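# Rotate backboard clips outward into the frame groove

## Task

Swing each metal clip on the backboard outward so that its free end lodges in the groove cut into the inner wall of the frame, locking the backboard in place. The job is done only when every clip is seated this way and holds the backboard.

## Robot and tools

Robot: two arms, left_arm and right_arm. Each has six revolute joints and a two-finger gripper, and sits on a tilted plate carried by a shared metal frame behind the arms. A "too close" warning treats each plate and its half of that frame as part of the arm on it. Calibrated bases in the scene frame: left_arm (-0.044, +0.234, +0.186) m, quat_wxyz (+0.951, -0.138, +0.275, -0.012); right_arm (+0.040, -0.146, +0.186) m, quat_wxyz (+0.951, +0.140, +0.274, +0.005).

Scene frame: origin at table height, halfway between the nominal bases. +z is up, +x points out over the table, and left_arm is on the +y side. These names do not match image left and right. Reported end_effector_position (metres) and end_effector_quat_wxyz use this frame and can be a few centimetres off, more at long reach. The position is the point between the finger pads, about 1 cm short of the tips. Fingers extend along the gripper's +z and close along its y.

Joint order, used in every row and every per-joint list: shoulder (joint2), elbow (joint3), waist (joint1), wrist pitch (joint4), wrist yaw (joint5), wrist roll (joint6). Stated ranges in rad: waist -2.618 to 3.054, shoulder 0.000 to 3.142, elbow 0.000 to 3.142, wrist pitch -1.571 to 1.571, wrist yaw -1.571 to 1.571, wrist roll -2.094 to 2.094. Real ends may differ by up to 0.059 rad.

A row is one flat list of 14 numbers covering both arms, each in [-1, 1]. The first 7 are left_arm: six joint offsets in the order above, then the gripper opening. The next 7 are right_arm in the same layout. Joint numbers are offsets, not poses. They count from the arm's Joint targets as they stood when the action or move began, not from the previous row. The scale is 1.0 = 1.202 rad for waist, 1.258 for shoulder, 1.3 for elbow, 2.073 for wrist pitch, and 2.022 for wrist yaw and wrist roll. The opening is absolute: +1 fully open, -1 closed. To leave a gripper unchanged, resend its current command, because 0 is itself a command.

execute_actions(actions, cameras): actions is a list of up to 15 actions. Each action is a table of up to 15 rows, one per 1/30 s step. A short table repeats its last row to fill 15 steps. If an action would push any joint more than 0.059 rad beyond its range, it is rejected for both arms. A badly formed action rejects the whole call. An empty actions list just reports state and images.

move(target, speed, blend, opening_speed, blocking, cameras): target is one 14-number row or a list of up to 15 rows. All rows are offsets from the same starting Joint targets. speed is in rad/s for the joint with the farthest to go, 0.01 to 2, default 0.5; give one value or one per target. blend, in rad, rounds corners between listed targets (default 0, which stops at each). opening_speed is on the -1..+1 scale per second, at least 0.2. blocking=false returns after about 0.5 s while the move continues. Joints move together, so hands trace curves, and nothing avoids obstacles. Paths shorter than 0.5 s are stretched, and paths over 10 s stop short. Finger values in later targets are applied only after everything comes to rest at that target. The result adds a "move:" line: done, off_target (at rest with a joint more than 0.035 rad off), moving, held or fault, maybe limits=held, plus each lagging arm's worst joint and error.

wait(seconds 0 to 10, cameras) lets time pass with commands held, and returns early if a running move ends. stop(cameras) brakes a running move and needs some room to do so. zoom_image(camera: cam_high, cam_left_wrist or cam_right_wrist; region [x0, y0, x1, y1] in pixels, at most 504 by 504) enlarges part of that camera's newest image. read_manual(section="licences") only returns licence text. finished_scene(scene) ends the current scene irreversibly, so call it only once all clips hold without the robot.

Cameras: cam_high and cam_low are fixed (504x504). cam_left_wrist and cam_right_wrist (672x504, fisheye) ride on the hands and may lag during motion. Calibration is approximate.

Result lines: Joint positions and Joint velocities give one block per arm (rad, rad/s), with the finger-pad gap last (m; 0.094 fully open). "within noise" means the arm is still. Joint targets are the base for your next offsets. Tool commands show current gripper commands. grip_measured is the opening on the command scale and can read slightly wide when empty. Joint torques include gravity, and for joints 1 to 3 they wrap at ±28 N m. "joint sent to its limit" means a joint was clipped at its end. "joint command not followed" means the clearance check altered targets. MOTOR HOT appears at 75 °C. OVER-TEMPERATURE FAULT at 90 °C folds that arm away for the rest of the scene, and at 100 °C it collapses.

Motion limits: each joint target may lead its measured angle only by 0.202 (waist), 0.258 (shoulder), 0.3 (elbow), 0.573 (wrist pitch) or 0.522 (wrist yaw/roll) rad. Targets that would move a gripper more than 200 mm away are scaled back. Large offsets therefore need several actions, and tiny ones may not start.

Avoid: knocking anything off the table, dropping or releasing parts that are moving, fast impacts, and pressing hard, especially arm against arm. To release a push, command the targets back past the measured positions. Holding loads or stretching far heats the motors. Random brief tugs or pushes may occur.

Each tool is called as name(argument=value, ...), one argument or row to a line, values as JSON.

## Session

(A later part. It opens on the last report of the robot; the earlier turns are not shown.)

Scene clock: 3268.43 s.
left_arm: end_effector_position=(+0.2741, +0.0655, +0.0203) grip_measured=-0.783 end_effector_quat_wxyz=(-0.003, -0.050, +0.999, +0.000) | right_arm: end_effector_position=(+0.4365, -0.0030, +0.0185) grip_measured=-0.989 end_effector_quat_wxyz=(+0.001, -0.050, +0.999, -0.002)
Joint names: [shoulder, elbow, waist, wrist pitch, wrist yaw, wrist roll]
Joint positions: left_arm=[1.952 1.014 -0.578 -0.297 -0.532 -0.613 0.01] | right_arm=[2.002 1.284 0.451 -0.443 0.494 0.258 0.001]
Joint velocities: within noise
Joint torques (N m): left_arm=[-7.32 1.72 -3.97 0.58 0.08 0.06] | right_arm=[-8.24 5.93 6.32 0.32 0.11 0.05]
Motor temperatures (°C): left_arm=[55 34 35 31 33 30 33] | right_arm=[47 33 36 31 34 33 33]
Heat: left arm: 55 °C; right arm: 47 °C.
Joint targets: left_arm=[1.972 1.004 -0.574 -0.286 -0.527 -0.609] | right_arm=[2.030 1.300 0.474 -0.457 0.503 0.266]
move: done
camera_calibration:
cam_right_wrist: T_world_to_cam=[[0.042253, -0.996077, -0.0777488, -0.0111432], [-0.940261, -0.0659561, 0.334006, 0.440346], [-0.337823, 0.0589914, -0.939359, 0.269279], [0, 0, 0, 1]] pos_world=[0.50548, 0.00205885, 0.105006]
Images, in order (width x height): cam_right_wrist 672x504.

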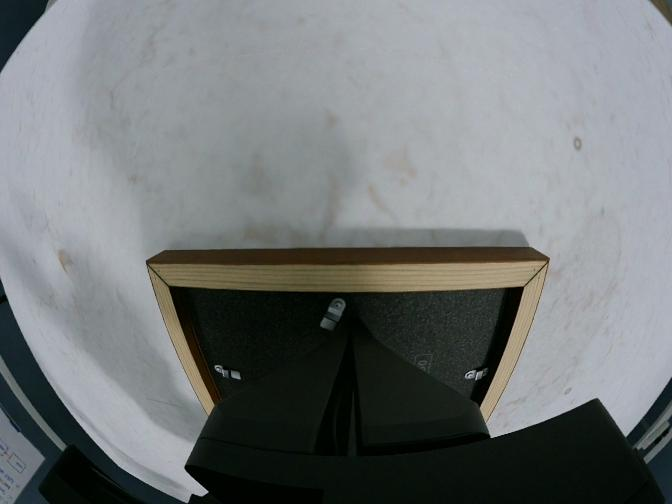

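move(
  target=[0,0,0,0,0,0,-1,0.0135,0.0092,0.0191,-0.0024,0.003,0.0084,-1],
  speed=0.04,
  cameras=["cam_right_wrist"],
)

zoom_image(
  camera="cam_right_wrist",
  region=[240, 220, 440, 370],
)

Scene clock: 3277.00 s.
left_arm: end_effector_position=(+0.2741, +0.0655, +0.0203) grip_measured=-0.783 end_effector_quat_wxyz=(-0.003, -0.050, +0.999, +0.000) | right_arm: end_effector_position=(+0.4340, +0.0022, +0.0187) grip_measured=-0.989 end_effector_quat_wxyz=(+0.001, -0.053, +0.999, -0.011)
Joint names: [shoulder, elbow, waist, wrist pitch, wrist yaw, wrist roll]
Joint positions: left_arm=[1.952 1.014 -0.578 -0.297 -0.532 -0.613 0.01] | right_arm=[2.018 1.294 0.472 -0.455 0.518 0.275 0.001]
Joint velocities: within noise
Joint torques (N m): left_arm=[-7.32 1.7 -3.96 0.59 0.08 0.06] | right_arm=[-8.24 6.02 6.45 0.41 -0.05 0.06]
Motor temperatures (°C): left_arm=[55 34 35 31 33 30 34] | right_arm=[45 33 36 31 34 33 33]
Heat: left arm: 55 °C; right arm: 45 °C.
Joint targets: left_arm=[1.972 1.004 -0.574 -0.286 -0.527 -0.609] | right_arm=[2.047 1.313 0.497 -0.462 0.509 0.283]
move: done
camera_calibration:
cam_right_wrist: T_world_to_cam=[[0.0495749, -0.996964, -0.0600353, -0.00925441], [-0.939952, -0.0668941, 0.334687, 0.438054], [-0.337687, 0.0398382, -0.940415, 0.268344], [0, 0, 0, 1]] pos_world=[0.502825, 0.00938656, 0.105188]
Images, in order (width x height): cam_right_wrist 672x504.

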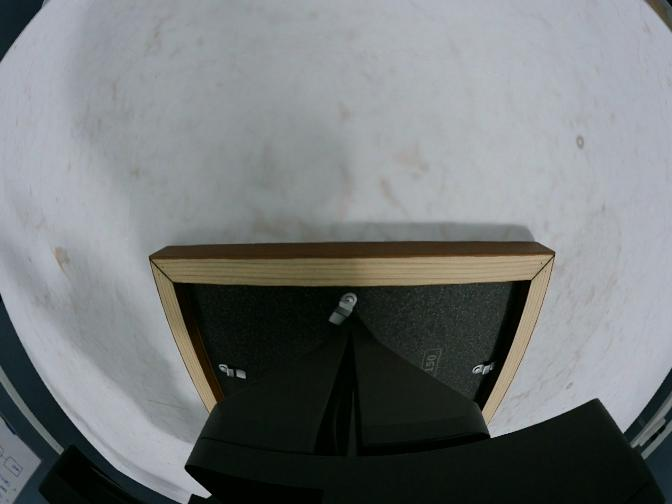

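Scaled by 2.520 from the camera's 672x504 image, which has a finer 960x720 frame.

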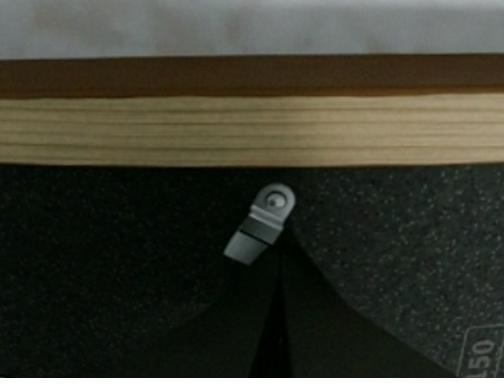

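move(
  target=[0,0,0,0,0,0,-1,0.0103,0.0092,0.0183,-0.0029,0.0035,0.0069,-1],
  speed=0.04,
  cameras=["cam_right_wrist"],
)

zoom_image(
  camera="cam_right_wrist",
  region=[240, 220, 440, 370],
)

Scene clock: 3286.50 s.
left_arm: end_effector_position=(+0.2741, +0.0655, +0.0203) grip_measured=-0.783 end_effector_quat_wxyz=(-0.003, -0.050, +0.999, +0.000) | right_arm: end_effector_position=(+0.4328, +0.0139, +0.0203) grip_measured=-0.989 end_effector_quat_wxyz=(+0.004, -0.057, +0.998, -0.005)
Joint names: [shoulder, elbow, waist, wrist pitch, wrist yaw, wrist roll]
Joint positions: left_arm=[1.952 1.014 -0.578 -0.297 -0.532 -0.613 0.01] | right_arm=[2.032 1.307 0.496 -0.456 0.518 0.289 0.001]
Joint velocities: within noise
Joint torques (N m): left_arm=[-7.31 1.72 -3.93 0.59 0.07 0.06] | right_arm=[-8.29 6.04 6.5 0.36 0.01 0.11]
Motor temperatures (°C): left_arm=[55 34 35 31 33 30 34] | right_arm=[44 33 36 31 34 33 33]
Heat: left arm: 55 °C; right arm: 44 °C.
Joint targets: left_arm=[1.972 1.004 -0.574 -0.286 -0.527 -0.609] | right_arm=[2.059 1.325 0.519 -0.468 0.517 0.297]
move: done
camera_calibration:
cam_right_wrist: T_world_to_cam=[[0.0570882, -0.995802, -0.0715529, -0.000532679], [-0.940706, -0.077657, 0.330215, 0.437794], [-0.334385, 0.0484588, -0.94119, 0.267446], [0, 0, 0, 1]] pos_world=[0.501296, 0.0205072, 0.107113]
Images, in order (width x height): cam_right_wrist 672x504.

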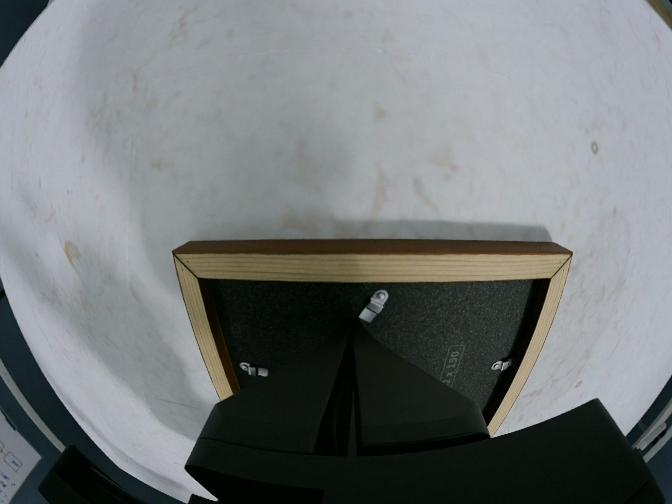

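Scaled by 2.520 from the camera's 672x504 image, which has a finer 960x720 frame.

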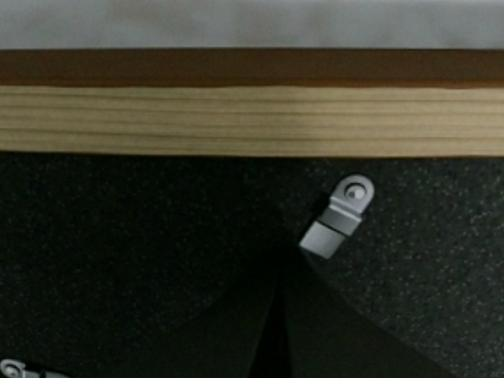

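move(
  target=[
    [0,0,0,0,0,0,-1,-0.06,-0.028,0.008,-0.02,0,0,-1],
    [0,0,0,0,0,0,-1,-0.0811,-0.0385,0.0116,-0.027,-0.0015,-0.7715,-1],
  ],
  speed=[0.12,0.8],
  cameras=["cam_right_wrist"],
)

zoom_image(
  camera="cam_right_wrist",
  region=[200, 170, 500, 370],
)

Scene clock: 3360.83 s.
left_arm: end_effector_position=(+0.2741, +0.0655, +0.0203) grip_measured=-0.783 end_effector_quat_wxyz=(-0.003, -0.050, +0.999, +0.000) | right_arm: end_effector_position=(+0.4284, +0.0096, +0.0352) grip_measured=-0.989 end_effector_quat_wxyz=(+0.004, +0.743, -0.669, +0.002)
Joint names: [shoulder, elbow, waist, wrist pitch, wrist yaw, wrist roll]
Joint positions: left_arm=[1.952 1.014 -0.578 -0.297 -0.532 -0.613 0.01] | right_arm=[1.984 1.289 0.508 -0.504 0.518 -1.254 0.001]
Joint velocities: within noise
Joint torques (N m): left_arm=[-7.32 1.76 -3.95 0.58 0.08 0.06] | right_arm=[-13.38 3.33 6.45 0.27 -0.02 -0.14]
Motor temperatures (°C): left_arm=[55 34 35 31 33 30 34] | right_arm=[44 33 37 31 34 33 33]
Heat: left arm: 55 °C; right arm: 44 °C.
Joint targets: left_arm=[1.972 1.004 -0.574 -0.286 -0.527 -0.609] | right_arm=[1.957 1.274 0.533 -0.524 0.514 -1.263]
move: done
camera_calibration:
cam_right_wrist: T_world_to_cam=[[0.995327, 0.045551, -0.0851446, -0.414904], [0.0723684, -0.935656, 0.345414, 0.00209831], [-0.0639321, -0.349961, -0.93458, 0.1679], [0, 0, 0, 1]] pos_world=[0.423547, 0.0796212, 0.120865]
Images, in order (width x height): cam_right_wrist 672x504.

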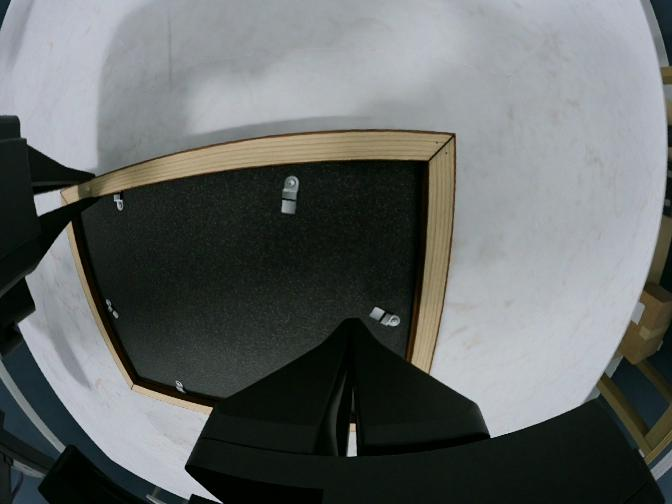

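Scaled by 1.680 from the camera's 672x504 image, which has a finer 960x720 frame.

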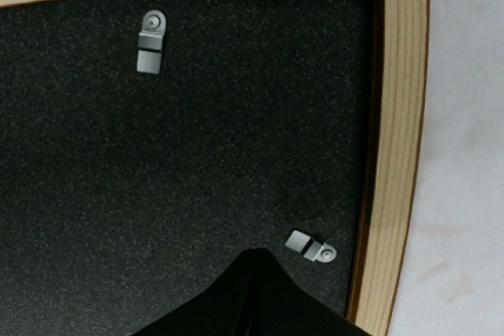

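move(
  target=[0,0,0,0,0,0,-1,0.0676,0.0238,-0.0366,0.0396,-0.0084,-0.0129,-1],
  speed=0.08,
  cameras=["cam_right_wrist"],
)

zoom_image(
  camera="cam_right_wrist",
  region=[250, 220, 450, 370],
)

Scene clock: 3385.97 s.
left_arm: end_effector_position=(+0.2741, +0.0655, +0.0203) grip_measured=-0.783 end_effector_quat_wxyz=(-0.003, -0.050, +0.999, +0.000) | right_arm: end_effector_position=(+0.4295, +0.0135, +0.0231) grip_measured=-0.989 end_effector_quat_wxyz=(-0.001, +0.746, -0.665, +0.002)
Joint names: [shoulder, elbow, waist, wrist pitch, wrist yaw, wrist roll]
Joint positions: left_arm=[1.952 1.014 -0.578 -0.297 -0.532 -0.613 0.01] | right_arm=[2.017 1.289 0.498 -0.455 0.51 -1.281 0.001]
Joint velocities: within noise
Joint torques (N m): left_arm=[-7.34 1.72 -3.92 0.58 0.08 0.06] | right_arm=[-8.44 5.98 3.92 0.52 -0.16 -0.13]
Motor temperatures (°C): left_arm=[55 34 35 31 33 30 34] | right_arm=[48 33 38 31 34 33 33]
Heat: left arm: 55 °C; right arm: 48 °C.
Joint targets: left_arm=[1.972 1.004 -0.574 -0.286 -0.527 -0.609] | right_arm=[2.042 1.305 0.489 -0.442 0.496 -1.289]
move: done
camera_calibration:
cam_right_wrist: T_world_to_cam=[[0.995374, 0.0567799, -0.0775075, -0.417614], [0.0798653, -0.937417, 0.338927, 0.00680468], [-0.0534126, -0.343549, -0.937615, 0.153507], [0, 0, 0, 1]] pos_world=[0.423337, 0.0828279, 0.109256]
Images, in order (width x height): cam_right_wrist 672x504.

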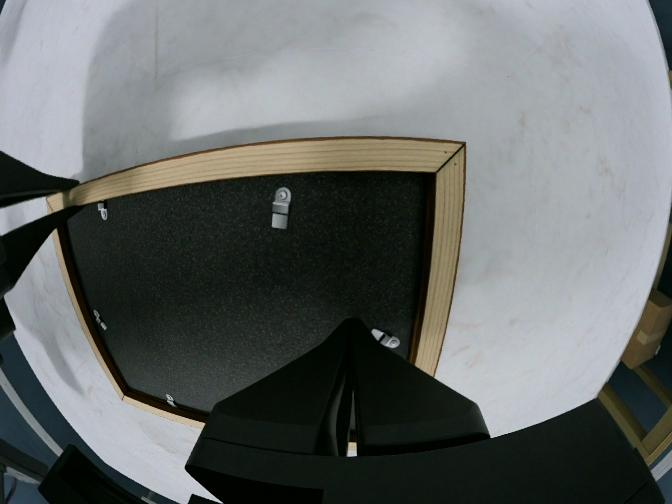

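Scaled by 2.520 from the camera's 672x504 image, which has a finer 960x720 frame.

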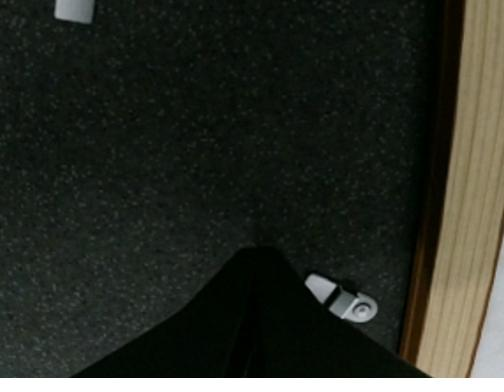

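move(
  target=[0,0,0,0,0,0,-1,0.009,0,-0.0049,0.0067,-0.0011,-0.003,-1],
  speed=0.03,
  cameras=[],
)

move(
  target=[0,0,0,0,0,0,-1,0.002,0,-0.0011,0.0015,-0.0002,0,-1],
  speed=0.03,
  cameras=[],
)

move(
  target=[0,0,0,0,0,0,-1,0.002,0,-0.0011,0.0015,-0.0002,0,-1],
  speed=0.03,
  cameras=[],
)

Scene clock: 3405.20 s.
left_arm: end_effector_position=(+0.2741, +0.0655, +0.0203) grip_measured=-0.783 end_effector_quat_wxyz=(-0.003, -0.050, +0.999, +0.000) | right_arm: end_effector_position=(+0.4297, +0.0137, +0.0189) grip_measured=-0.989 end_effector_quat_wxyz=(-0.001, +0.747, -0.665, +0.003)
Joint names: [shoulder, elbow, waist, wrist pitch, wrist yaw, wrist roll]
Joint positions: left_arm=[1.952 1.014 -0.578 -0.297 -0.532 -0.613 0.01] | right_arm=[2.027 1.289 0.493 -0.44 0.508 -1.287 0.001]
Joint velocities: within noise
Joint torques (N m): left_arm=[-7.31 1.69 -3.93 0.57 0.08 0.05] | right_arm=[-8.2 5.89 3.85 0.54 -0.13 -0.11]
Motor temperatures (°C): left_arm=[54 34 35 31 33 30 34] | right_arm=[46 33 36 31 34 33 33]
Heat: left arm: 54 °C; right arm: 46 °C.
Joint targets: left_arm=[1.972 1.004 -0.574 -0.286 -0.527 -0.609] | right_arm=[2.054 1.305 0.483 -0.428 0.494 -1.295]
move: done
No camera images: "cameras" was empty.

Scene clock: 3405.90 s.
left_arm: end_effector_position=(+0.2741, +0.0655, +0.0203) grip_measured=-0.783 end_effector_quat_wxyz=(-0.003, -0.050, +0.999, +0.000) | right_arm: end_effector_position=(+0.4304, +0.0142, +0.0189) grip_measured=-0.989 end_effector_quat_wxyz=(-0.003, +0.746, -0.666, +0.003)
Joint names: [shoulder, elbow, waist, wrist pitch, wrist yaw, wrist roll]
Joint positions: left_arm=[1.952 1.014 -0.578 -0.297 -0.532 -0.613 0.01] | right_arm=[2.027 1.289 0.493 -0.437 0.508 -1.287 0.001]
Joint velocities: within noise
Joint torques (N m): left_arm=[-7.34 1.73 -3.96 0.58 0.07 0.06] | right_arm=[-8.08 6.01 3.73 0.55 -0.16 -0.11]
Motor temperatures (°C): left_arm=[54 34 35 31 33 30 34] | right_arm=[46 33 36 31 34 33 33]
Heat: left arm: 54 °C; right arm: 46 °C.
Joint targets: left_arm=[1.972 1.004 -0.574 -0.286 -0.527 -0.609] | right_arm=[2.056 1.305 0.481 -0.425 0.494 -1.295]
move: done
No camera images: "cameras" was empty.

Scene clock: 3406.60 s.
left_arm: end_effector_position=(+0.2741, +0.0655, +0.0203) grip_measured=-0.783 end_effector_quat_wxyz=(-0.003, -0.050, +0.999, +0.000) | right_arm: end_effector_position=(+0.4305, +0.0147, +0.0183) grip_measured=-0.989 end_effector_quat_wxyz=(-0.004, +0.746, -0.666, +0.003)
Joint names: [shoulder, elbow, waist, wrist pitch, wrist yaw, wrist roll]
Joint positions: left_arm=[1.952 1.014 -0.578 -0.297 -0.532 -0.613 0.01] | right_arm=[2.029 1.289 0.493 -0.434 0.507 -1.287 0.001]
Joint velocities: within noise
Joint torques (N m): left_arm=[-7.32 1.77 -3.92 0.58 0.08 0.05] | right_arm=[-7.9 5.86 3.52 0.59 -0.13 -0.09]
Motor temperatures (°C): left_arm=[54 34 35 31 33 30 34] | right_arm=[46 33 36 31 34 33 33]
Heat: left arm: 54 °C; right arm: 46 °C.
Joint targets: left_arm=[1.972 1.004 -0.574 -0.286 -0.527 -0.609] | right_arm=[2.059 1.305 0.480 -0.422 0.493 -1.295]
move: done
No camera images: "cameras" was empty.

move(
  target=[
    [0,0,0,0,0,0,-1,-0.0016,0,0.0017,-0.0116,0.0005,0,-1],
    [0,0,0,0,0,0,-1,0.0207,0.0546,-0.0058,-0.0323,-0.001,-0.0049,-1],
  ],
  speed=0.05,
  blend=0.005,
  cameras=["cam_right_wrist"],
)

zoom_image(
  camera="cam_right_wrist",
  region=[250, 220, 450, 370],
)

Scene clock: 3434.23 s.
left_arm: end_effector_position=(+0.2741, +0.0655, +0.0203) grip_measured=-0.783 end_effector_quat_wxyz=(-0.003, -0.050, +0.999, +0.000) | right_arm: end_effector_position=(+0.4409, +0.0178, +0.0185) grip_measured=-0.989 end_effector_quat_wxyz=(-0.002, +0.748, -0.663, -0.004)
Joint names: [shoulder, elbow, waist, wrist pitch, wrist yaw, wrist roll]
Joint positions: left_arm=[1.952 1.014 -0.578 -0.297 -0.532 -0.613 0.01] | right_arm=[2.056 1.359 0.487 -0.484 0.494 -1.296 0.001]
Joint velocities: within noise
Joint torques (N m): left_arm=[-7.34 1.73 -3.93 0.58 0.08 0.06] | right_arm=[-8.42 6.02 3.71 0.44 -0.05 -0.13]
Motor temperatures (°C): left_arm=[54 34 35 31 33 30 35] | right_arm=[44 34 36 31 34 33 33]
Heat: left arm: 54 °C; right arm: 44 °C.
Joint targets: left_arm=[1.972 1.004 -0.574 -0.286 -0.527 -0.609] | right_arm=[2.085 1.376 0.473 -0.489 0.491 -1.305]
move: done
camera_calibration:
cam_right_wrist: T_world_to_cam=[[0.994409, 0.0627782, -0.0849088, -0.429107], [0.0874863, -0.94008, 0.329537, 0.00831397], [-0.0591334, -0.335123, -0.940317, 0.153752], [0, 0, 0, 1]] pos_world=[0.435072, 0.0862802, 0.105401]
Images, in order (width x height): cam_right_wrist 672x504.

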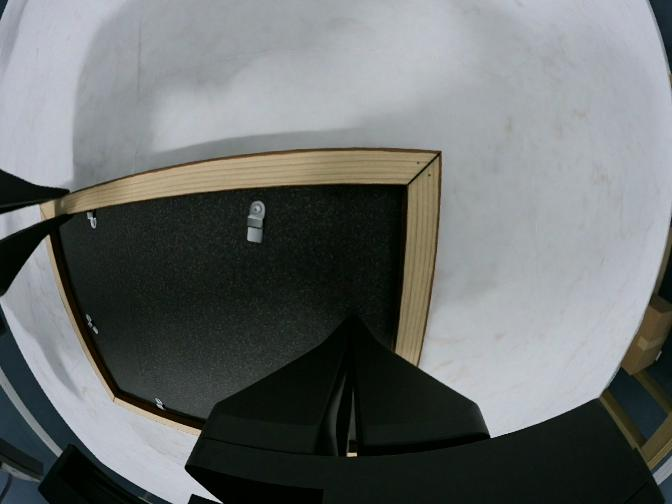

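Scaled by 2.520 from the camera's 672x504 image, which has a finer 960x720 frame.

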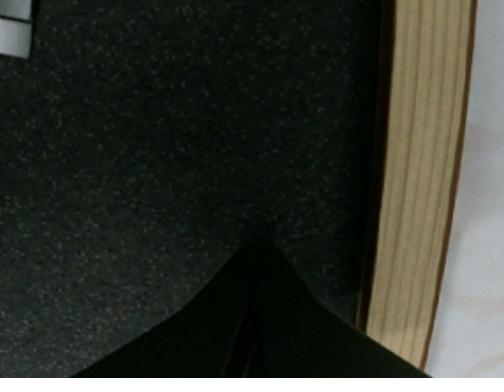

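move(
  target=[0,0,0,0,0,0,-1,0.004,0.02,-0.0125,-0.0087,-0.0025,-0.0035,-1],
  speed=0.04,
  cameras=["cam_right_wrist","cam_left_wrist"],
)

zoom_image(
  camera="cam_left_wrist",
  region=[300, 0, 672, 200],
)

Scene clock: 3451.73 s.
left_arm: end_effector_position=(+0.2741, +0.0655, +0.0203) grip_measured=-0.783 end_effector_quat_wxyz=(-0.003, -0.050, +0.999, +0.000) | right_arm: end_effector_position=(+0.4414, +0.0176, +0.0187) grip_measured=-0.989 end_effector_quat_wxyz=(+0.001, +0.750, -0.662, -0.016)
Joint names: [shoulder, elbow, waist, wrist pitch, wrist yaw, wrist roll]
Joint positions: left_arm=[1.952 1.014 -0.578 -0.297 -0.532 -0.613 0.01] | right_arm=[2.06 1.38 0.478 -0.513 0.472 -1.302 0.001]
Joint velocities: within noise
Joint torques (N m): left_arm=[-7.34 1.72 -3.96 0.58 0.07 0.05] | right_arm=[-8.5 6.63 3.23 0.52 0.14 -0.1]
Motor temperatures (°C): left_arm=[54 34 35 31 33 30 35] | right_arm=[45 35 36 31 34 33 33]
Heat: left arm: 54 °C; right arm: 45 °C.
Joint targets: left_arm=[1.972 1.004 -0.574 -0.286 -0.527 -0.609] | right_arm=[2.090 1.402 0.458 -0.507 0.486 -1.312]
move: done
camera_calibration:
cam_left_wrist: T_world_to_cam=[[0.0488292, -0.996613, -0.0661626, 0.0608322], [-0.938493, -0.0684501, 0.338447, 0.289849], [-0.341829, 0.0455671, -0.938657, 0.205993], [0, 0, 0, 1]] pos_world=[0.339465, 0.0710799, 0.0992827]
cam_right_wrist: T_world_to_cam=[[0.992119, 0.0689106, -0.104645, -0.428284], [0.0988645, -0.943618, 0.315927, 0.00329203], [-0.076974, -0.323783, -0.942995, 0.161575], [0, 0, 0, 1]] pos_world=[0.437021, 0.0849349, 0.106506]
Images, in order (width x height): cam_left_wrist 672x504, cam_right_wrist 672x504.

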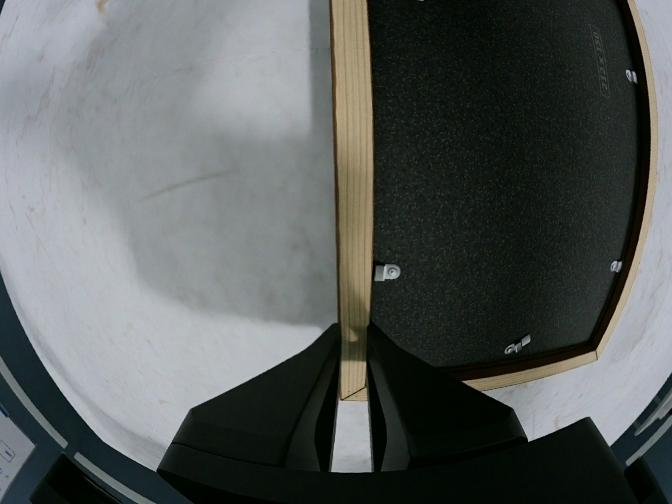

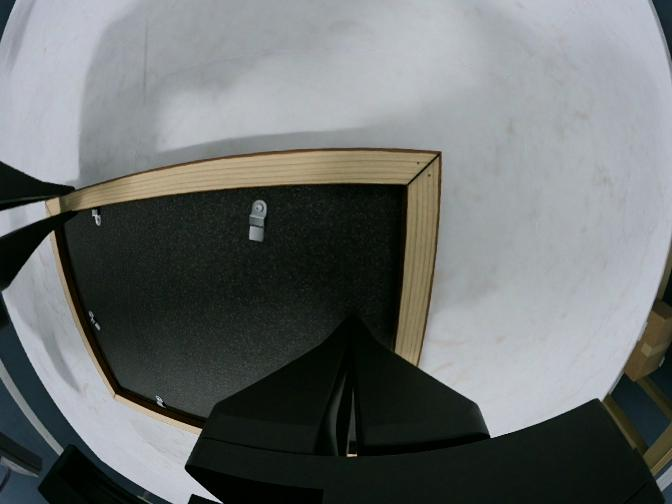

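Scaled by 1.355 from the camera's 672x504 image, which has a finer 960x720 frame.

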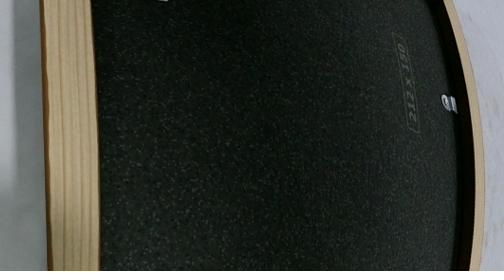

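move(
  target=[0,0,0,0,0,0,-1,-0.0636,-0.02,0.03,-0.0193,0.0025,0,-1],
  speed=0.08,
  cameras=["cam_right_wrist","cam_left_wrist"],
)

zoom_image(
  camera="cam_right_wrist",
  region=[250, 220, 450, 370],
)

Scene clock: 3469.23 s.
left_arm: end_effector_position=(+0.2741, +0.0655, +0.0203) grip_measured=-0.783 end_effector_quat_wxyz=(-0.003, -0.050, +0.999, +0.000) | right_arm: end_effector_position=(+0.4479, +0.0116, +0.0274) grip_measured=-0.989 end_effector_quat_wxyz=(-0.001, +0.748, -0.664, -0.005)
Joint names: [shoulder, elbow, waist, wrist pitch, wrist yaw, wrist roll]
Joint positions: left_arm=[1.952 1.014 -0.578 -0.297 -0.532 -0.613 0.01] | right_arm=[2.033 1.38 0.478 -0.525 0.49 -1.303 0.001]
Joint velocities: within noise
Joint torques (N m): left_arm=[-7.36 1.7 -3.93 0.59 0.08 0.06] | right_arm=[-13.59 4.34 5.85 0.26 0.03 -0.13]
Motor temperatures (°C): left_arm=[54 34 35 31 33 30 35] | right_arm=[45 35 35 31 34 33 33]
Heat: left arm: 54 °C; right arm: 45 °C.
Joint targets: left_arm=[1.972 1.004 -0.574 -0.286 -0.527 -0.609] | right_arm=[2.010 1.376 0.494 -0.547 0.492 -1.312]
move: done
camera_calibration:
cam_left_wrist: T_world_to_cam=[[0.0488292, -0.996613, -0.0661626, 0.0608322], [-0.938493, -0.0684501, 0.338447, 0.289849], [-0.341829, 0.0455671, -0.938657, 0.205993], [0, 0, 0, 1]] pos_world=[0.339465, 0.0710799, 0.0992827]
cam_right_wrist: T_world_to_cam=[[0.99425, 0.0625579, -0.0869077, -0.434787], [0.0879007, -0.940317, 0.328752, -0.0012271], [-0.0611547, -0.334501, -0.940409, 0.161343], [0, 0, 0, 1]] pos_world=[0.442262, 0.0800148, 0.114345]
Images, in order (width x height): cam_left_wrist 672x504, cam_right_wrist 672x504.

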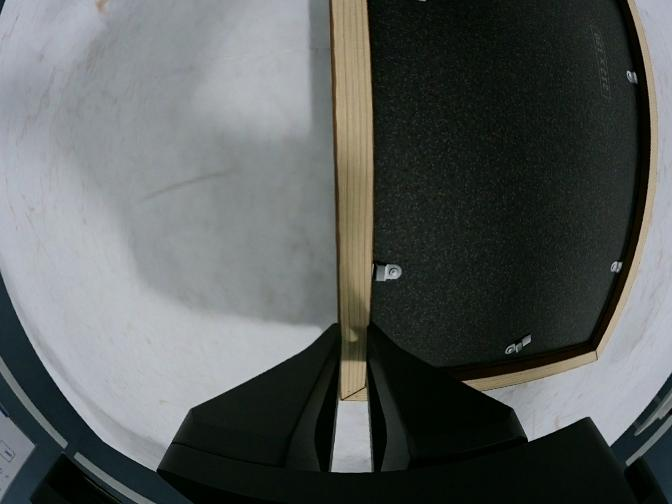

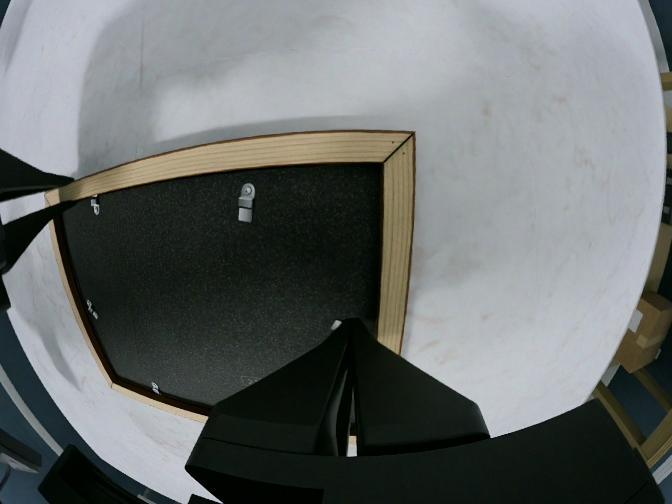

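Scaled by 2.520 from the camera's 672x504 image, which has a finer 960x720 frame.

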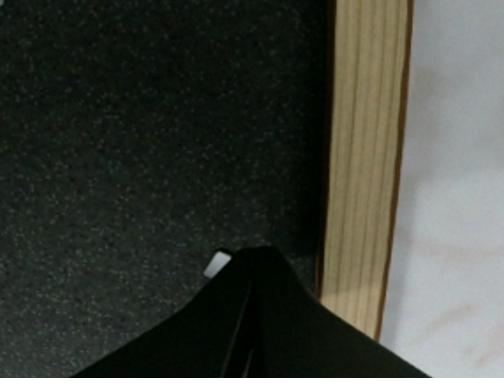

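move(
  target=[
    [0,0,0,0,0,0,-1,-0.04,0,0.015,-0.01,0,0,-1],
    [0,0,0,0,0,0,-1,-0.0461,-0.0762,0.0241,0.0217,0.0148,0.0302,-1],
  ],
  speed=0.15,
  cameras=["cam_right_wrist"],
)

zoom_image(
  camera="cam_right_wrist",
  region=[250, 220, 450, 370],
)

Scene clock: 3490.47 s.
left_arm: end_effector_position=(+0.2741, +0.0655, +0.0203) grip_measured=-0.783 end_effector_quat_wxyz=(-0.003, -0.050, +0.999, +0.000) | right_arm: end_effector_position=(+0.4292, +0.0049, +0.0357) grip_measured=-0.989 end_effector_quat_wxyz=(+0.008, +0.743, -0.669, +0.003)
Joint names: [shoulder, elbow, waist, wrist pitch, wrist yaw, wrist roll]
Joint positions: left_arm=[1.952 1.014 -0.578 -0.297 -0.532 -0.613 0.01] | right_arm=[1.978 1.291 0.5 -0.514 0.519 -1.26 0.001]
Joint velocities: within noise
Joint torques (N m): left_arm=[-7.34 1.74 -3.95 0.6 0.09 0.06] | right_arm=[-13.2 3.6 6.2 0.53 0 0.06]
Motor temperatures (°C): left_arm=[54 34 35 31 33 30 35] | right_arm=[51 34 37 31 34 33 33]
Heat: left arm: 54 °C; right arm: 51 °C.
Joint targets: left_arm=[1.972 1.004 -0.574 -0.286 -0.527 -0.609] | right_arm=[1.952 1.277 0.523 -0.502 0.521 -1.251]
move: done
camera_calibration:
cam_right_wrist: T_world_to_cam=[[0.994899, 0.0455726, -0.0899994, -0.415086], [0.074526, -0.933311, 0.351251, -0.0036889], [-0.06799, -0.356166, -0.931946, 0.168435], [0, 0, 0, 1]] pos_world=[0.424696, 0.0754646, 0.120911]
Images, in order (width x height): cam_right_wrist 672x504.

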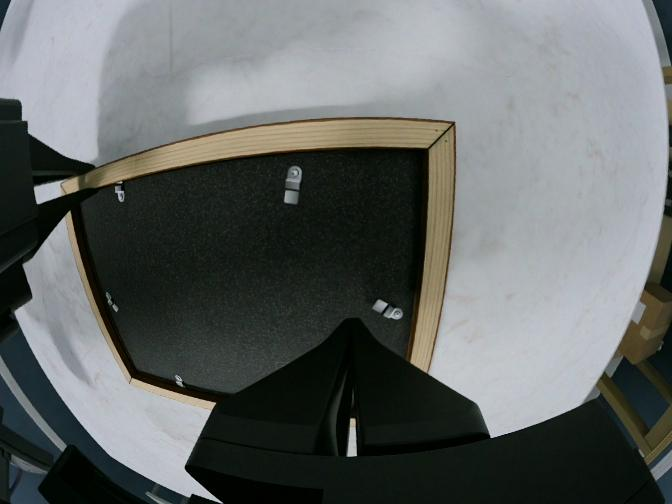

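Scaled by 2.520 from the camera's 672x504 image, which has a finer 960x720 frame.

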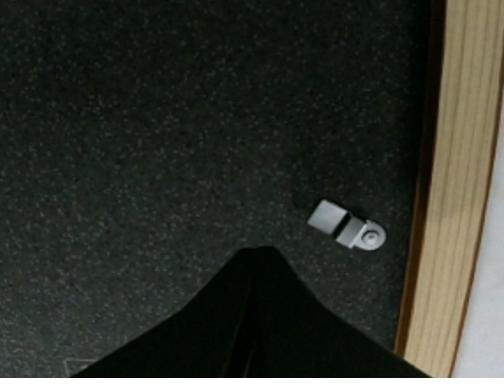

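move(
  target=[
    [0,0,0,0,0,0,-1,0.0668,0.0223,-0.0366,0.027,-0.0138,-0.0237,-1],
    [0,0,0,0,0,0,-1,0.0728,0.0223,-0.0398,0.0315,-0.0145,-0.0256,-1],
  ],
  speed=[0.08,0.03],
  cameras=["cam_right_wrist"],
)

zoom_image(
  camera="cam_right_wrist",
  region=[250, 220, 450, 370],
)

Scene clock: 3529.30 s.
left_arm: end_effector_position=(+0.2741, +0.0655, +0.0203) grip_measured=-0.783 end_effector_quat_wxyz=(-0.003, -0.050, +0.999, +0.000) | right_arm: end_effector_position=(+0.4321, +0.0099, +0.0211) grip_measured=-0.989 end_effector_quat_wxyz=(-0.001, +0.746, -0.665, +0.003)
Joint names: [shoulder, elbow, waist, wrist pitch, wrist yaw, wrist roll]
Joint positions: left_arm=[1.952 1.014 -0.578 -0.297 -0.532 -0.613 0.01] | right_arm=[2.016 1.291 0.486 -0.449 0.506 -1.294 0.001]
Joint velocities: within noise
Joint torques (N m): left_arm=[-7.32 1.73 -3.95 0.58 0.08 0.07] | right_arm=[-8.23 5.82 3.84 0.5 -0.09 -0.14]
Motor temperatures (°C): left_arm=[54 33 35 31 33 30 35] | right_arm=[52 33 37 31 34 33 33]
Heat: left arm: 54 °C; right arm: 52 °C.
Joint targets: left_arm=[1.972 1.004 -0.574 -0.286 -0.527 -0.609] | right_arm=[2.044 1.306 0.475 -0.437 0.492 -1.302]
move: done
camera_calibration:
cam_right_wrist: T_world_to_cam=[[0.995449, 0.0567432, -0.07656, -0.420194], [0.0795137, -0.937383, 0.339103, 0.00398529], [-0.0525243, -0.343647, -0.937629, 0.150203], [0, 0, 0, 1]] pos_world=[0.425854, 0.0791957, 0.107313]
Images, in order (width x height): cam_right_wrist 672x504.

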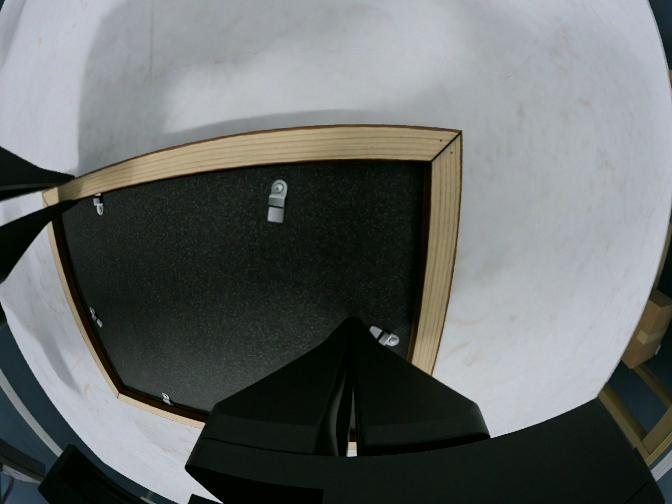

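Scaled by 2.520 from the camera's 672x504 image, which has a finer 960x720 frame.

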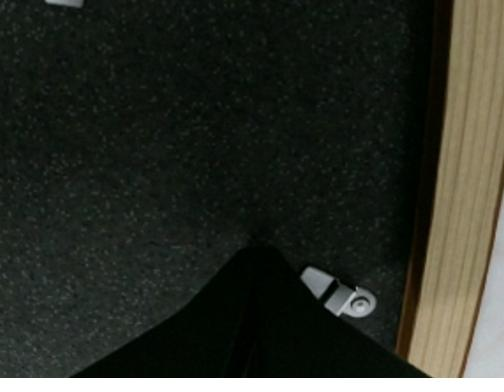

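Good placement. Descend to touch.

move(
  target=[0,0,0,0,0,0,-1,0.004,0,-0.0022,0.003,-0.0005,-0.001,-1],
  speed=0.03,
  cameras=[],
)

move(
  target=[0,0,0,0,0,0,-1,0.003,0,-0.0016,0.0022,-0.0004,-0.001,-1],
  speed=0.03,
  cameras=[],
)

Scene clock: 3537.97 s.
left_arm: end_effector_position=(+0.2741, +0.0655, +0.0203) grip_measured=-0.783 end_effector_quat_wxyz=(-0.003, -0.050, +0.999, +0.000) | right_arm: end_effector_position=(+0.4318, +0.0110, +0.0195) grip_measured=-0.989 end_effector_quat_wxyz=(-0.002, +0.747, -0.665, +0.003)
Joint names: [shoulder, elbow, waist, wrist pitch, wrist yaw, wrist roll]
Joint positions: left_arm=[1.952 1.014 -0.578 -0.297 -0.532 -0.613 0.01] | right_arm=[2.022 1.291 0.486 -0.443 0.505 -1.296 0.001]
Joint velocities: within noise
Joint torques (N m): left_arm=[-7.34 1.73 -3.95 0.59 0.08 0.06] | right_arm=[-8.35 5.91 3.59 0.54 -0.11 -0.09]
Motor temperatures (°C): left_arm=[54 33 35 31 33 30 35] | right_arm=[50 34 37 31 34 33 33]
Heat: left arm: 54 °C; right arm: 50 °C.
Joint targets: left_arm=[1.972 1.004 -0.574 -0.286 -0.527 -0.609] | right_arm=[2.048 1.306 0.473 -0.431 0.491 -1.304]
move: done
No camera images: "cameras" was empty.

Scene clock: 3538.67 s.
left_arm: end_effector_position=(+0.2741, +0.0655, +0.0203) grip_measured=-0.783 end_effector_quat_wxyz=(-0.003, -0.050, +0.999, +0.000) | right_arm: end_effector_position=(+0.4331, +0.0098, +0.0187) grip_measured=-0.989 end_effector_quat_wxyz=(-0.003, +0.746, -0.666, +0.003)
Joint names: [shoulder, elbow, waist, wrist pitch, wrist yaw, wrist roll]
Joint positions: left_arm=[1.952 1.014 -0.578 -0.297 -0.532 -0.613 0.01] | right_arm=[2.022 1.291 0.482 -0.438 0.504 -1.298 0.001]
Joint velocities: within noise
Joint torques (N m): left_arm=[-7.35 1.72 -3.93 0.59 0.07 0.06] | right_arm=[-7.94 6.01 3.73 0.6 -0.11 -0.13]
Motor temperatures (°C): left_arm=[54 33 35 31 33 30 35] | right_arm=[50 34 37 31 34 33 33]
Heat: left arm: 54 °C; right arm: 50 °C.
Joint targets: left_arm=[1.972 1.004 -0.574 -0.286 -0.527 -0.609] | right_arm=[2.052 1.306 0.471 -0.426 0.490 -1.306]
move: done
No camera images: "cameras" was empty.

move(
  target=[
    [0,0,0,0,0,0,-1,-0.0016,0.0015,0.0008,-0.0121,0.0005,0,-1],
    [0,0,0,0,0,0,-1,0.0135,0.0385,-0.0042,-0.026,0,-0.0025,-1],
  ],
  speed=0.04,
  blend=0.005,
  cameras=["cam_right_wrist"],
)

zoom_image(
  camera="cam_right_wrist",
  region=[250, 220, 450, 370],
)

Scene clock: 3555.07 s.
left_arm: end_effector_position=(+0.2741, +0.0655, +0.0203) grip_measured=-0.783 end_effector_quat_wxyz=(-0.003, -0.050, +0.999, +0.000) | right_arm: end_effector_position=(+0.4348, +0.0105, +0.0186) grip_measured=-0.989 end_effector_quat_wxyz=(+0.007, +0.751, -0.660, -0.004)
Joint names: [shoulder, elbow, waist, wrist pitch, wrist yaw, wrist roll]
Joint positions: left_arm=[1.952 1.014 -0.578 -0.297 -0.532 -0.613 0.01] | right_arm=[2.04 1.333 0.48 -0.489 0.499 -1.303 0.001]
Joint velocities: within noise
Joint torques (N m): left_arm=[-7.32 1.74 -3.89 0.59 0.08 0.06] | right_arm=[-8.32 6.58 3.54 0.47 -0.14 -0.14]
Motor temperatures (°C): left_arm=[54 33 35 31 33 30 35] | right_arm=[48 34 36 31 34 33 33]
Heat: left arm: 54 °C; right arm: 48 °C.
Joint targets: left_arm=[1.972 1.004 -0.574 -0.286 -0.527 -0.609] | right_arm=[2.069 1.356 0.466 -0.480 0.490 -1.312]
move: done
camera_calibration:
cam_right_wrist: T_world_to_cam=[[0.992782, 0.0698778, -0.0974704, -0.421692], [0.0992218, -0.935087, 0.340245, -0.00341143], [-0.0673677, -0.347461, -0.935271, 0.154674], [0, 0, 0, 1]] pos_world=[0.429407, 0.0800199, 0.10472]
Images, in order (width x height): cam_right_wrist 672x504.

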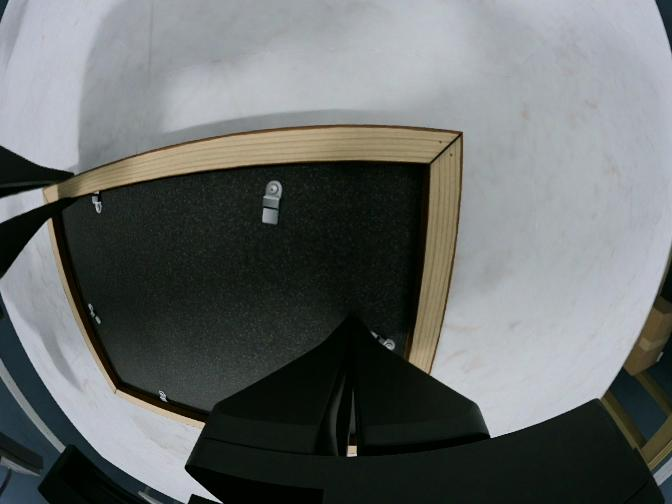

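Scaled by 2.520 from the camera's 672x504 image, which has a finer 960x720 frame.

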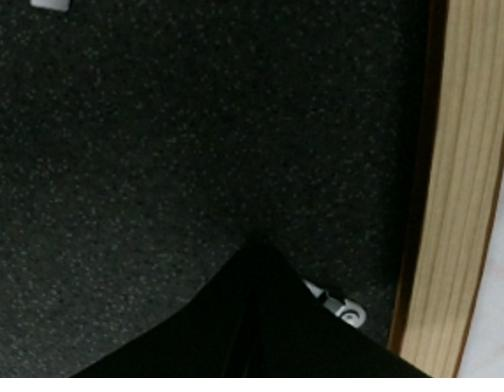

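move(
  target=[0,0,0,0,0,0,-1,0.0143,0.0369,-0.005,-0.0136,-0.001,-0.0024,-1],
  speed=0.04,
  cameras=["cam_right_wrist"],
)

zoom_image(
  camera="cam_right_wrist",
  region=[250, 220, 450, 370],
)

Scene clock: 3566.57 s.
left_arm: end_effector_position=(+0.2741, +0.0655, +0.0203) grip_measured=-0.783 end_effector_quat_wxyz=(-0.003, -0.050, +0.999, +0.000) | right_arm: end_effector_position=(+0.4431, +0.0131, +0.0188) grip_measured=-0.989 end_effector_quat_wxyz=(+0.005, +0.751, -0.661, -0.009)
Joint names: [shoulder, elbow, waist, wrist pitch, wrist yaw, wrist roll]
Joint positions: left_arm=[1.952 1.014 -0.578 -0.297 -0.532 -0.613 0.01] | right_arm=[2.058 1.381 0.474 -0.516 0.486 -1.308 0.001]
Joint velocities: within noise
Joint torques (N m): left_arm=[-7.34 1.74 -3.95 0.58 0.08 0.07] | right_arm=[-8.49 6.76 3.73 0.49 0.01 -0.12]
Motor temperatures (°C): left_arm=[54 33 35 31 33 30 35] | right_arm=[46 34 36 31 34 33 33]
Heat: left arm: 54 °C; right arm: 46 °C.
Joint targets: left_arm=[1.972 1.004 -0.574 -0.286 -0.527 -0.609] | right_arm=[2.087 1.404 0.460 -0.508 0.488 -1.317]
move: done
camera_calibration:
cam_right_wrist: T_world_to_cam=[[0.992361, 0.0700145, -0.101572, -0.429826], [0.100081, -0.938305, 0.331009, -0.00205913], [-0.0721302, -0.338646, -0.938145, 0.158266], [0, 0, 0, 1]] pos_world=[0.438165, 0.0817582, 0.1055]
Images, in order (width x height): cam_right_wrist 672x504.

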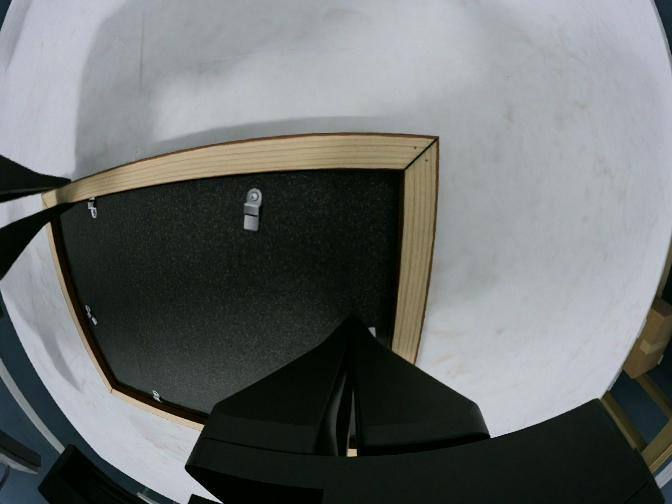

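Scaled by 2.520 from the camera's 672x504 image, which has a finer 960x720 frame.

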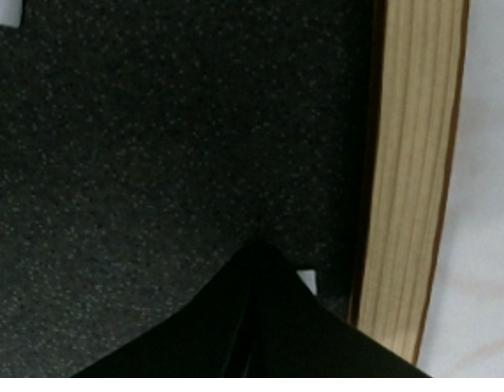

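move(
  target=[0,0,0,0,0,0,-1,0.0110,0.030,-0.004,-0.011,-0.001,-0.002,-1],
  speed=0.04,
  cameras=["cam_right_wrist"],
)

zoom_image(
  camera="cam_right_wrist",
  region=[250, 220, 450, 370],
)

Scene clock: 3575.37 s.
left_arm: end_effector_position=(+0.2741, +0.0655, +0.0203) grip_measured=-0.783 end_effector_quat_wxyz=(-0.003, -0.050, +0.999, +0.000) | right_arm: end_effector_position=(+0.4476, +0.0149, +0.0188) grip_measured=-0.989 end_effector_quat_wxyz=(+0.007, +0.752, -0.659, -0.013)
Joint names: [shoulder, elbow, waist, wrist pitch, wrist yaw, wrist roll]
Joint positions: left_arm=[1.952 1.014 -0.578 -0.297 -0.532 -0.613 0.01] | right_arm=[2.074 1.418 0.472 -0.545 0.479 -1.311 0.001]
Joint velocities: within noise
Joint torques (N m): left_arm=[-7.32 1.73 -3.93 0.57 0.08 0.06] | right_arm=[-8.76 6.97 3.77 0.54 0.11 -0.12]
Motor temperatures (°C): left_arm=[54 33 35 31 33 30 35] | right_arm=[45 35 36 31 34 33 33]
Heat: left arm: 54 °C; right arm: 45 °C.
Joint targets: left_arm=[1.972 1.004 -0.574 -0.286 -0.527 -0.609] | right_arm=[2.101 1.443 0.455 -0.531 0.486 -1.321]
move: done
camera_calibration:
cam_right_wrist: T_world_to_cam=[[0.991087, 0.0750027, -0.110093, -0.433767], [0.107402, -0.938802, 0.327286, -0.00403563], [-0.0788082, -0.336193, -0.93849, 0.162225], [0, 0, 0, 1]] pos_world=[0.443119, 0.083284, 0.105813]
Images, in order (width x height): cam_right_wrist 672x504.

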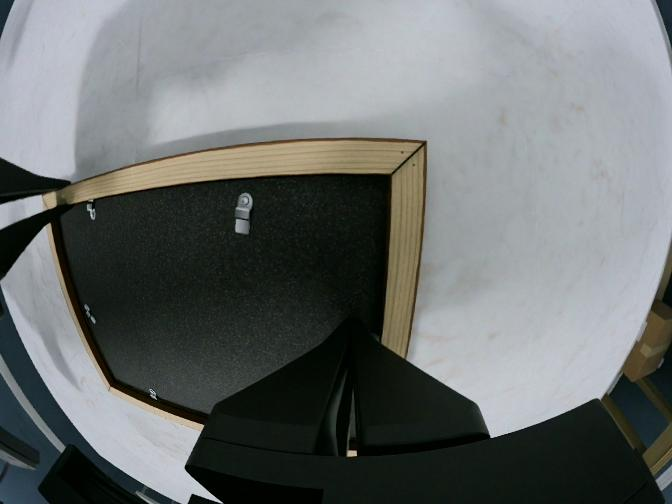

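Scaled by 2.520 from the camera's 672x504 image, which has a finer 960x720 frame.

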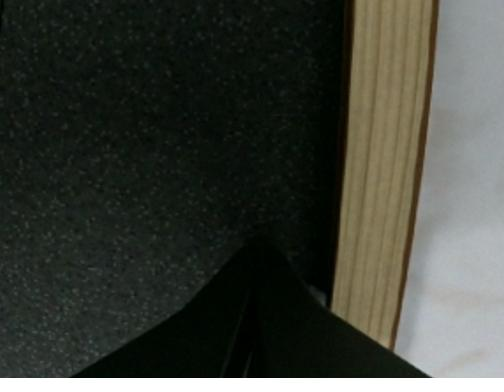

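move(
  target=[0,0,0,0,0,0,-1,0.0110,0.030,-0.004,-0.011,-0.001,-0.002,-1],
  speed=0.04,
  cameras=["cam_right_wrist"],
)

zoom_image(
  camera="cam_right_wrist",
  region=[250, 220, 450, 370],
)

Scene clock: 3584.03 s.
left_arm: end_effector_position=(+0.2742, +0.0655, +0.0203) grip_measured=-0.783 end_effector_quat_wxyz=(-0.002, -0.050, +0.999, +0.000) | right_arm: end_effector_position=(+0.4544, +0.0157, +0.0197) grip_measured=-0.989 end_effector_quat_wxyz=(+0.007, +0.752, -0.659, -0.013)
Joint names: [shoulder, elbow, waist, wrist pitch, wrist yaw, wrist roll]
Joint positions: left_arm=[1.952 1.014 -0.578 -0.296 -0.532 -0.612 0.01] | right_arm=[2.087 1.456 0.469 -0.569 0.478 -1.315 0.001]
Joint velocities: within noise
Joint torques (N m): left_arm=[-7.34 1.72 -3.96 0.58 0.07 0.05] | right_arm=[-8.9 7.16 3.47 0.58 0.02 -0.13]
Motor temperatures (°C): left_arm=[53 33 35 31 33 30 35] | right_arm=[46 35 36 31 34 33 33]
Heat: left arm: 53 °C; right arm: 46 °C.
Joint targets: left_arm=[1.972 1.004 -0.574 -0.287 -0.527 -0.609] | right_arm=[2.115 1.482 0.450 -0.554 0.484 -1.325]
move: done
camera_calibration:
cam_right_wrist: T_world_to_cam=[[0.990968, 0.0758165, -0.11061, -0.440423], [0.108291, -0.938934, 0.326613, -0.00465623], [-0.0790925, -0.335642, -0.938663, 0.163976], [0, 0, 0, 1]] pos_world=[0.449918, 0.0840565, 0.106724]
Images, in order (width x height): cam_right_wrist 672x504.

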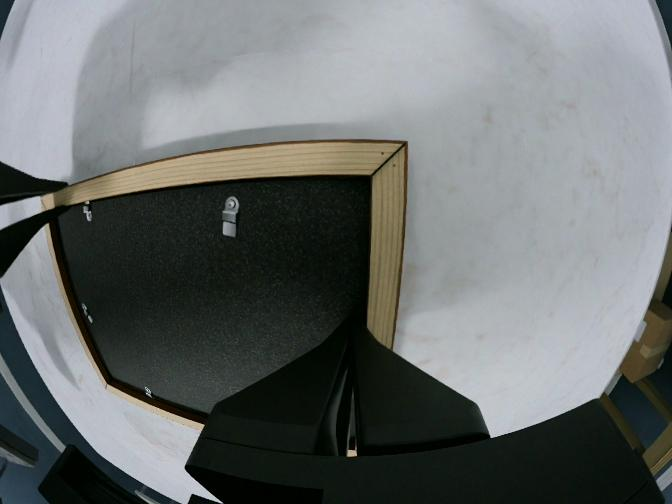

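Scaled by 2.520 from the camera's 672x504 image, which has a finer 960x720 frame.

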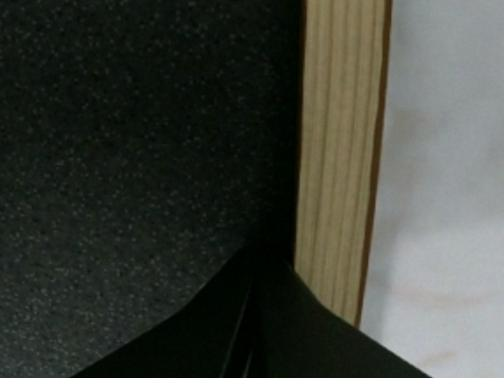

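move(
  target=[
    [0,0,0,0,0,0,-1,-0.07,-0.04,0.02,-0.01,0.005,0,-1],
    [0,0,0,0,0,0,-1,-0.1192,-0.0931,0.0374,-0.0053,0.0134,0.7957,-0.6],
  ],
  speed=[0.12,0.8],
  cameras=["cam_right_wrist","cam_left_wrist"],
)

zoom_image(
  camera="cam_right_wrist",
  region=[250, 220, 450, 370],
)

Scene clock: 3604.03 s.
left_arm: end_effector_position=(+0.2742, +0.0655, +0.0203) grip_measured=-0.783 end_effector_quat_wxyz=(-0.002, -0.050, +0.999, +0.000) | right_arm: end_effector_position=(+0.4493, -0.0008, +0.0390) grip_measured=-0.602 end_effector_quat_wxyz=(-0.005, -0.055, +0.998, -0.005)
Joint names: [shoulder, elbow, waist, wrist pitch, wrist yaw, wrist roll]
Joint positions: left_arm=[1.952 1.014 -0.578 -0.296 -0.532 -0.612 0.01] | right_arm=[1.993 1.376 0.472 -0.572 0.503 0.276 0.019]
Joint velocities: within noise
Joint torques (N m): left_arm=[-7.31 1.72 -3.93 0.58 0.08 0.05] | right_arm=[-13.97 3.64 6.28 0.47 0.1 0.11]
Motor temperatures (°C): left_arm=[53 33 35 31 33 30 35] | right_arm=[46 35 36 31 34 33 33]
Heat: left arm: 53 °C; right arm: 46 °C.
Joint targets: left_arm=[1.972 1.004 -0.574 -0.287 -0.527 -0.609] | right_arm=[1.965 1.361 0.495 -0.565 0.511 0.284]
move: done
camera_calibration:
cam_left_wrist: T_world_to_cam=[[0.0488746, -0.996634, -0.0658135, 0.0607232], [-0.938686, -0.0683483, 0.337931, 0.29004], [-0.341292, 0.045262, -0.938867, 0.205923], [0, 0, 0, 1]] pos_world=[0.339569, 0.0710221, 0.0993175]
cam_right_wrist: T_world_to_cam=[[0.0517824, -0.996101, -0.0714172, -0.0123684], [-0.934994, -0.0734822, 0.346969, 0.442773], [-0.350864, 0.0488077, -0.935154, 0.298475], [0, 0, 0, 1]] pos_world=[0.519354, 0.00564782, 0.124609]
Images, in order (width x height): cam_left_wrist 672x504, cam_right_wrist 672x504.

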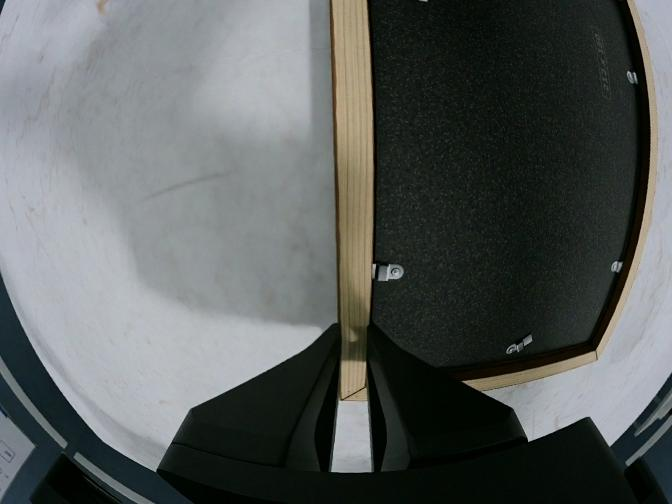

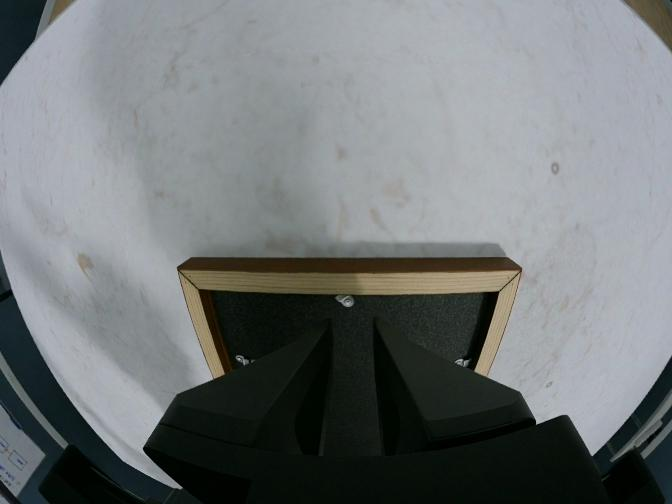

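Scaled by 2.520 from the camera's 672x504 image, which has a finer 960x720 frame.

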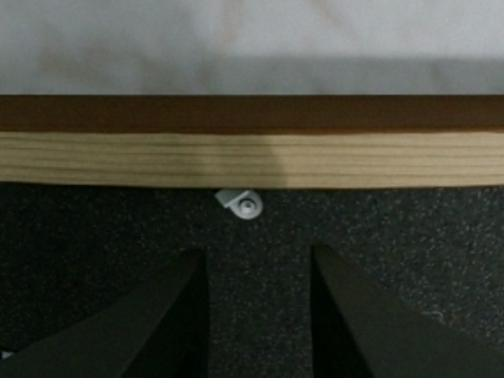

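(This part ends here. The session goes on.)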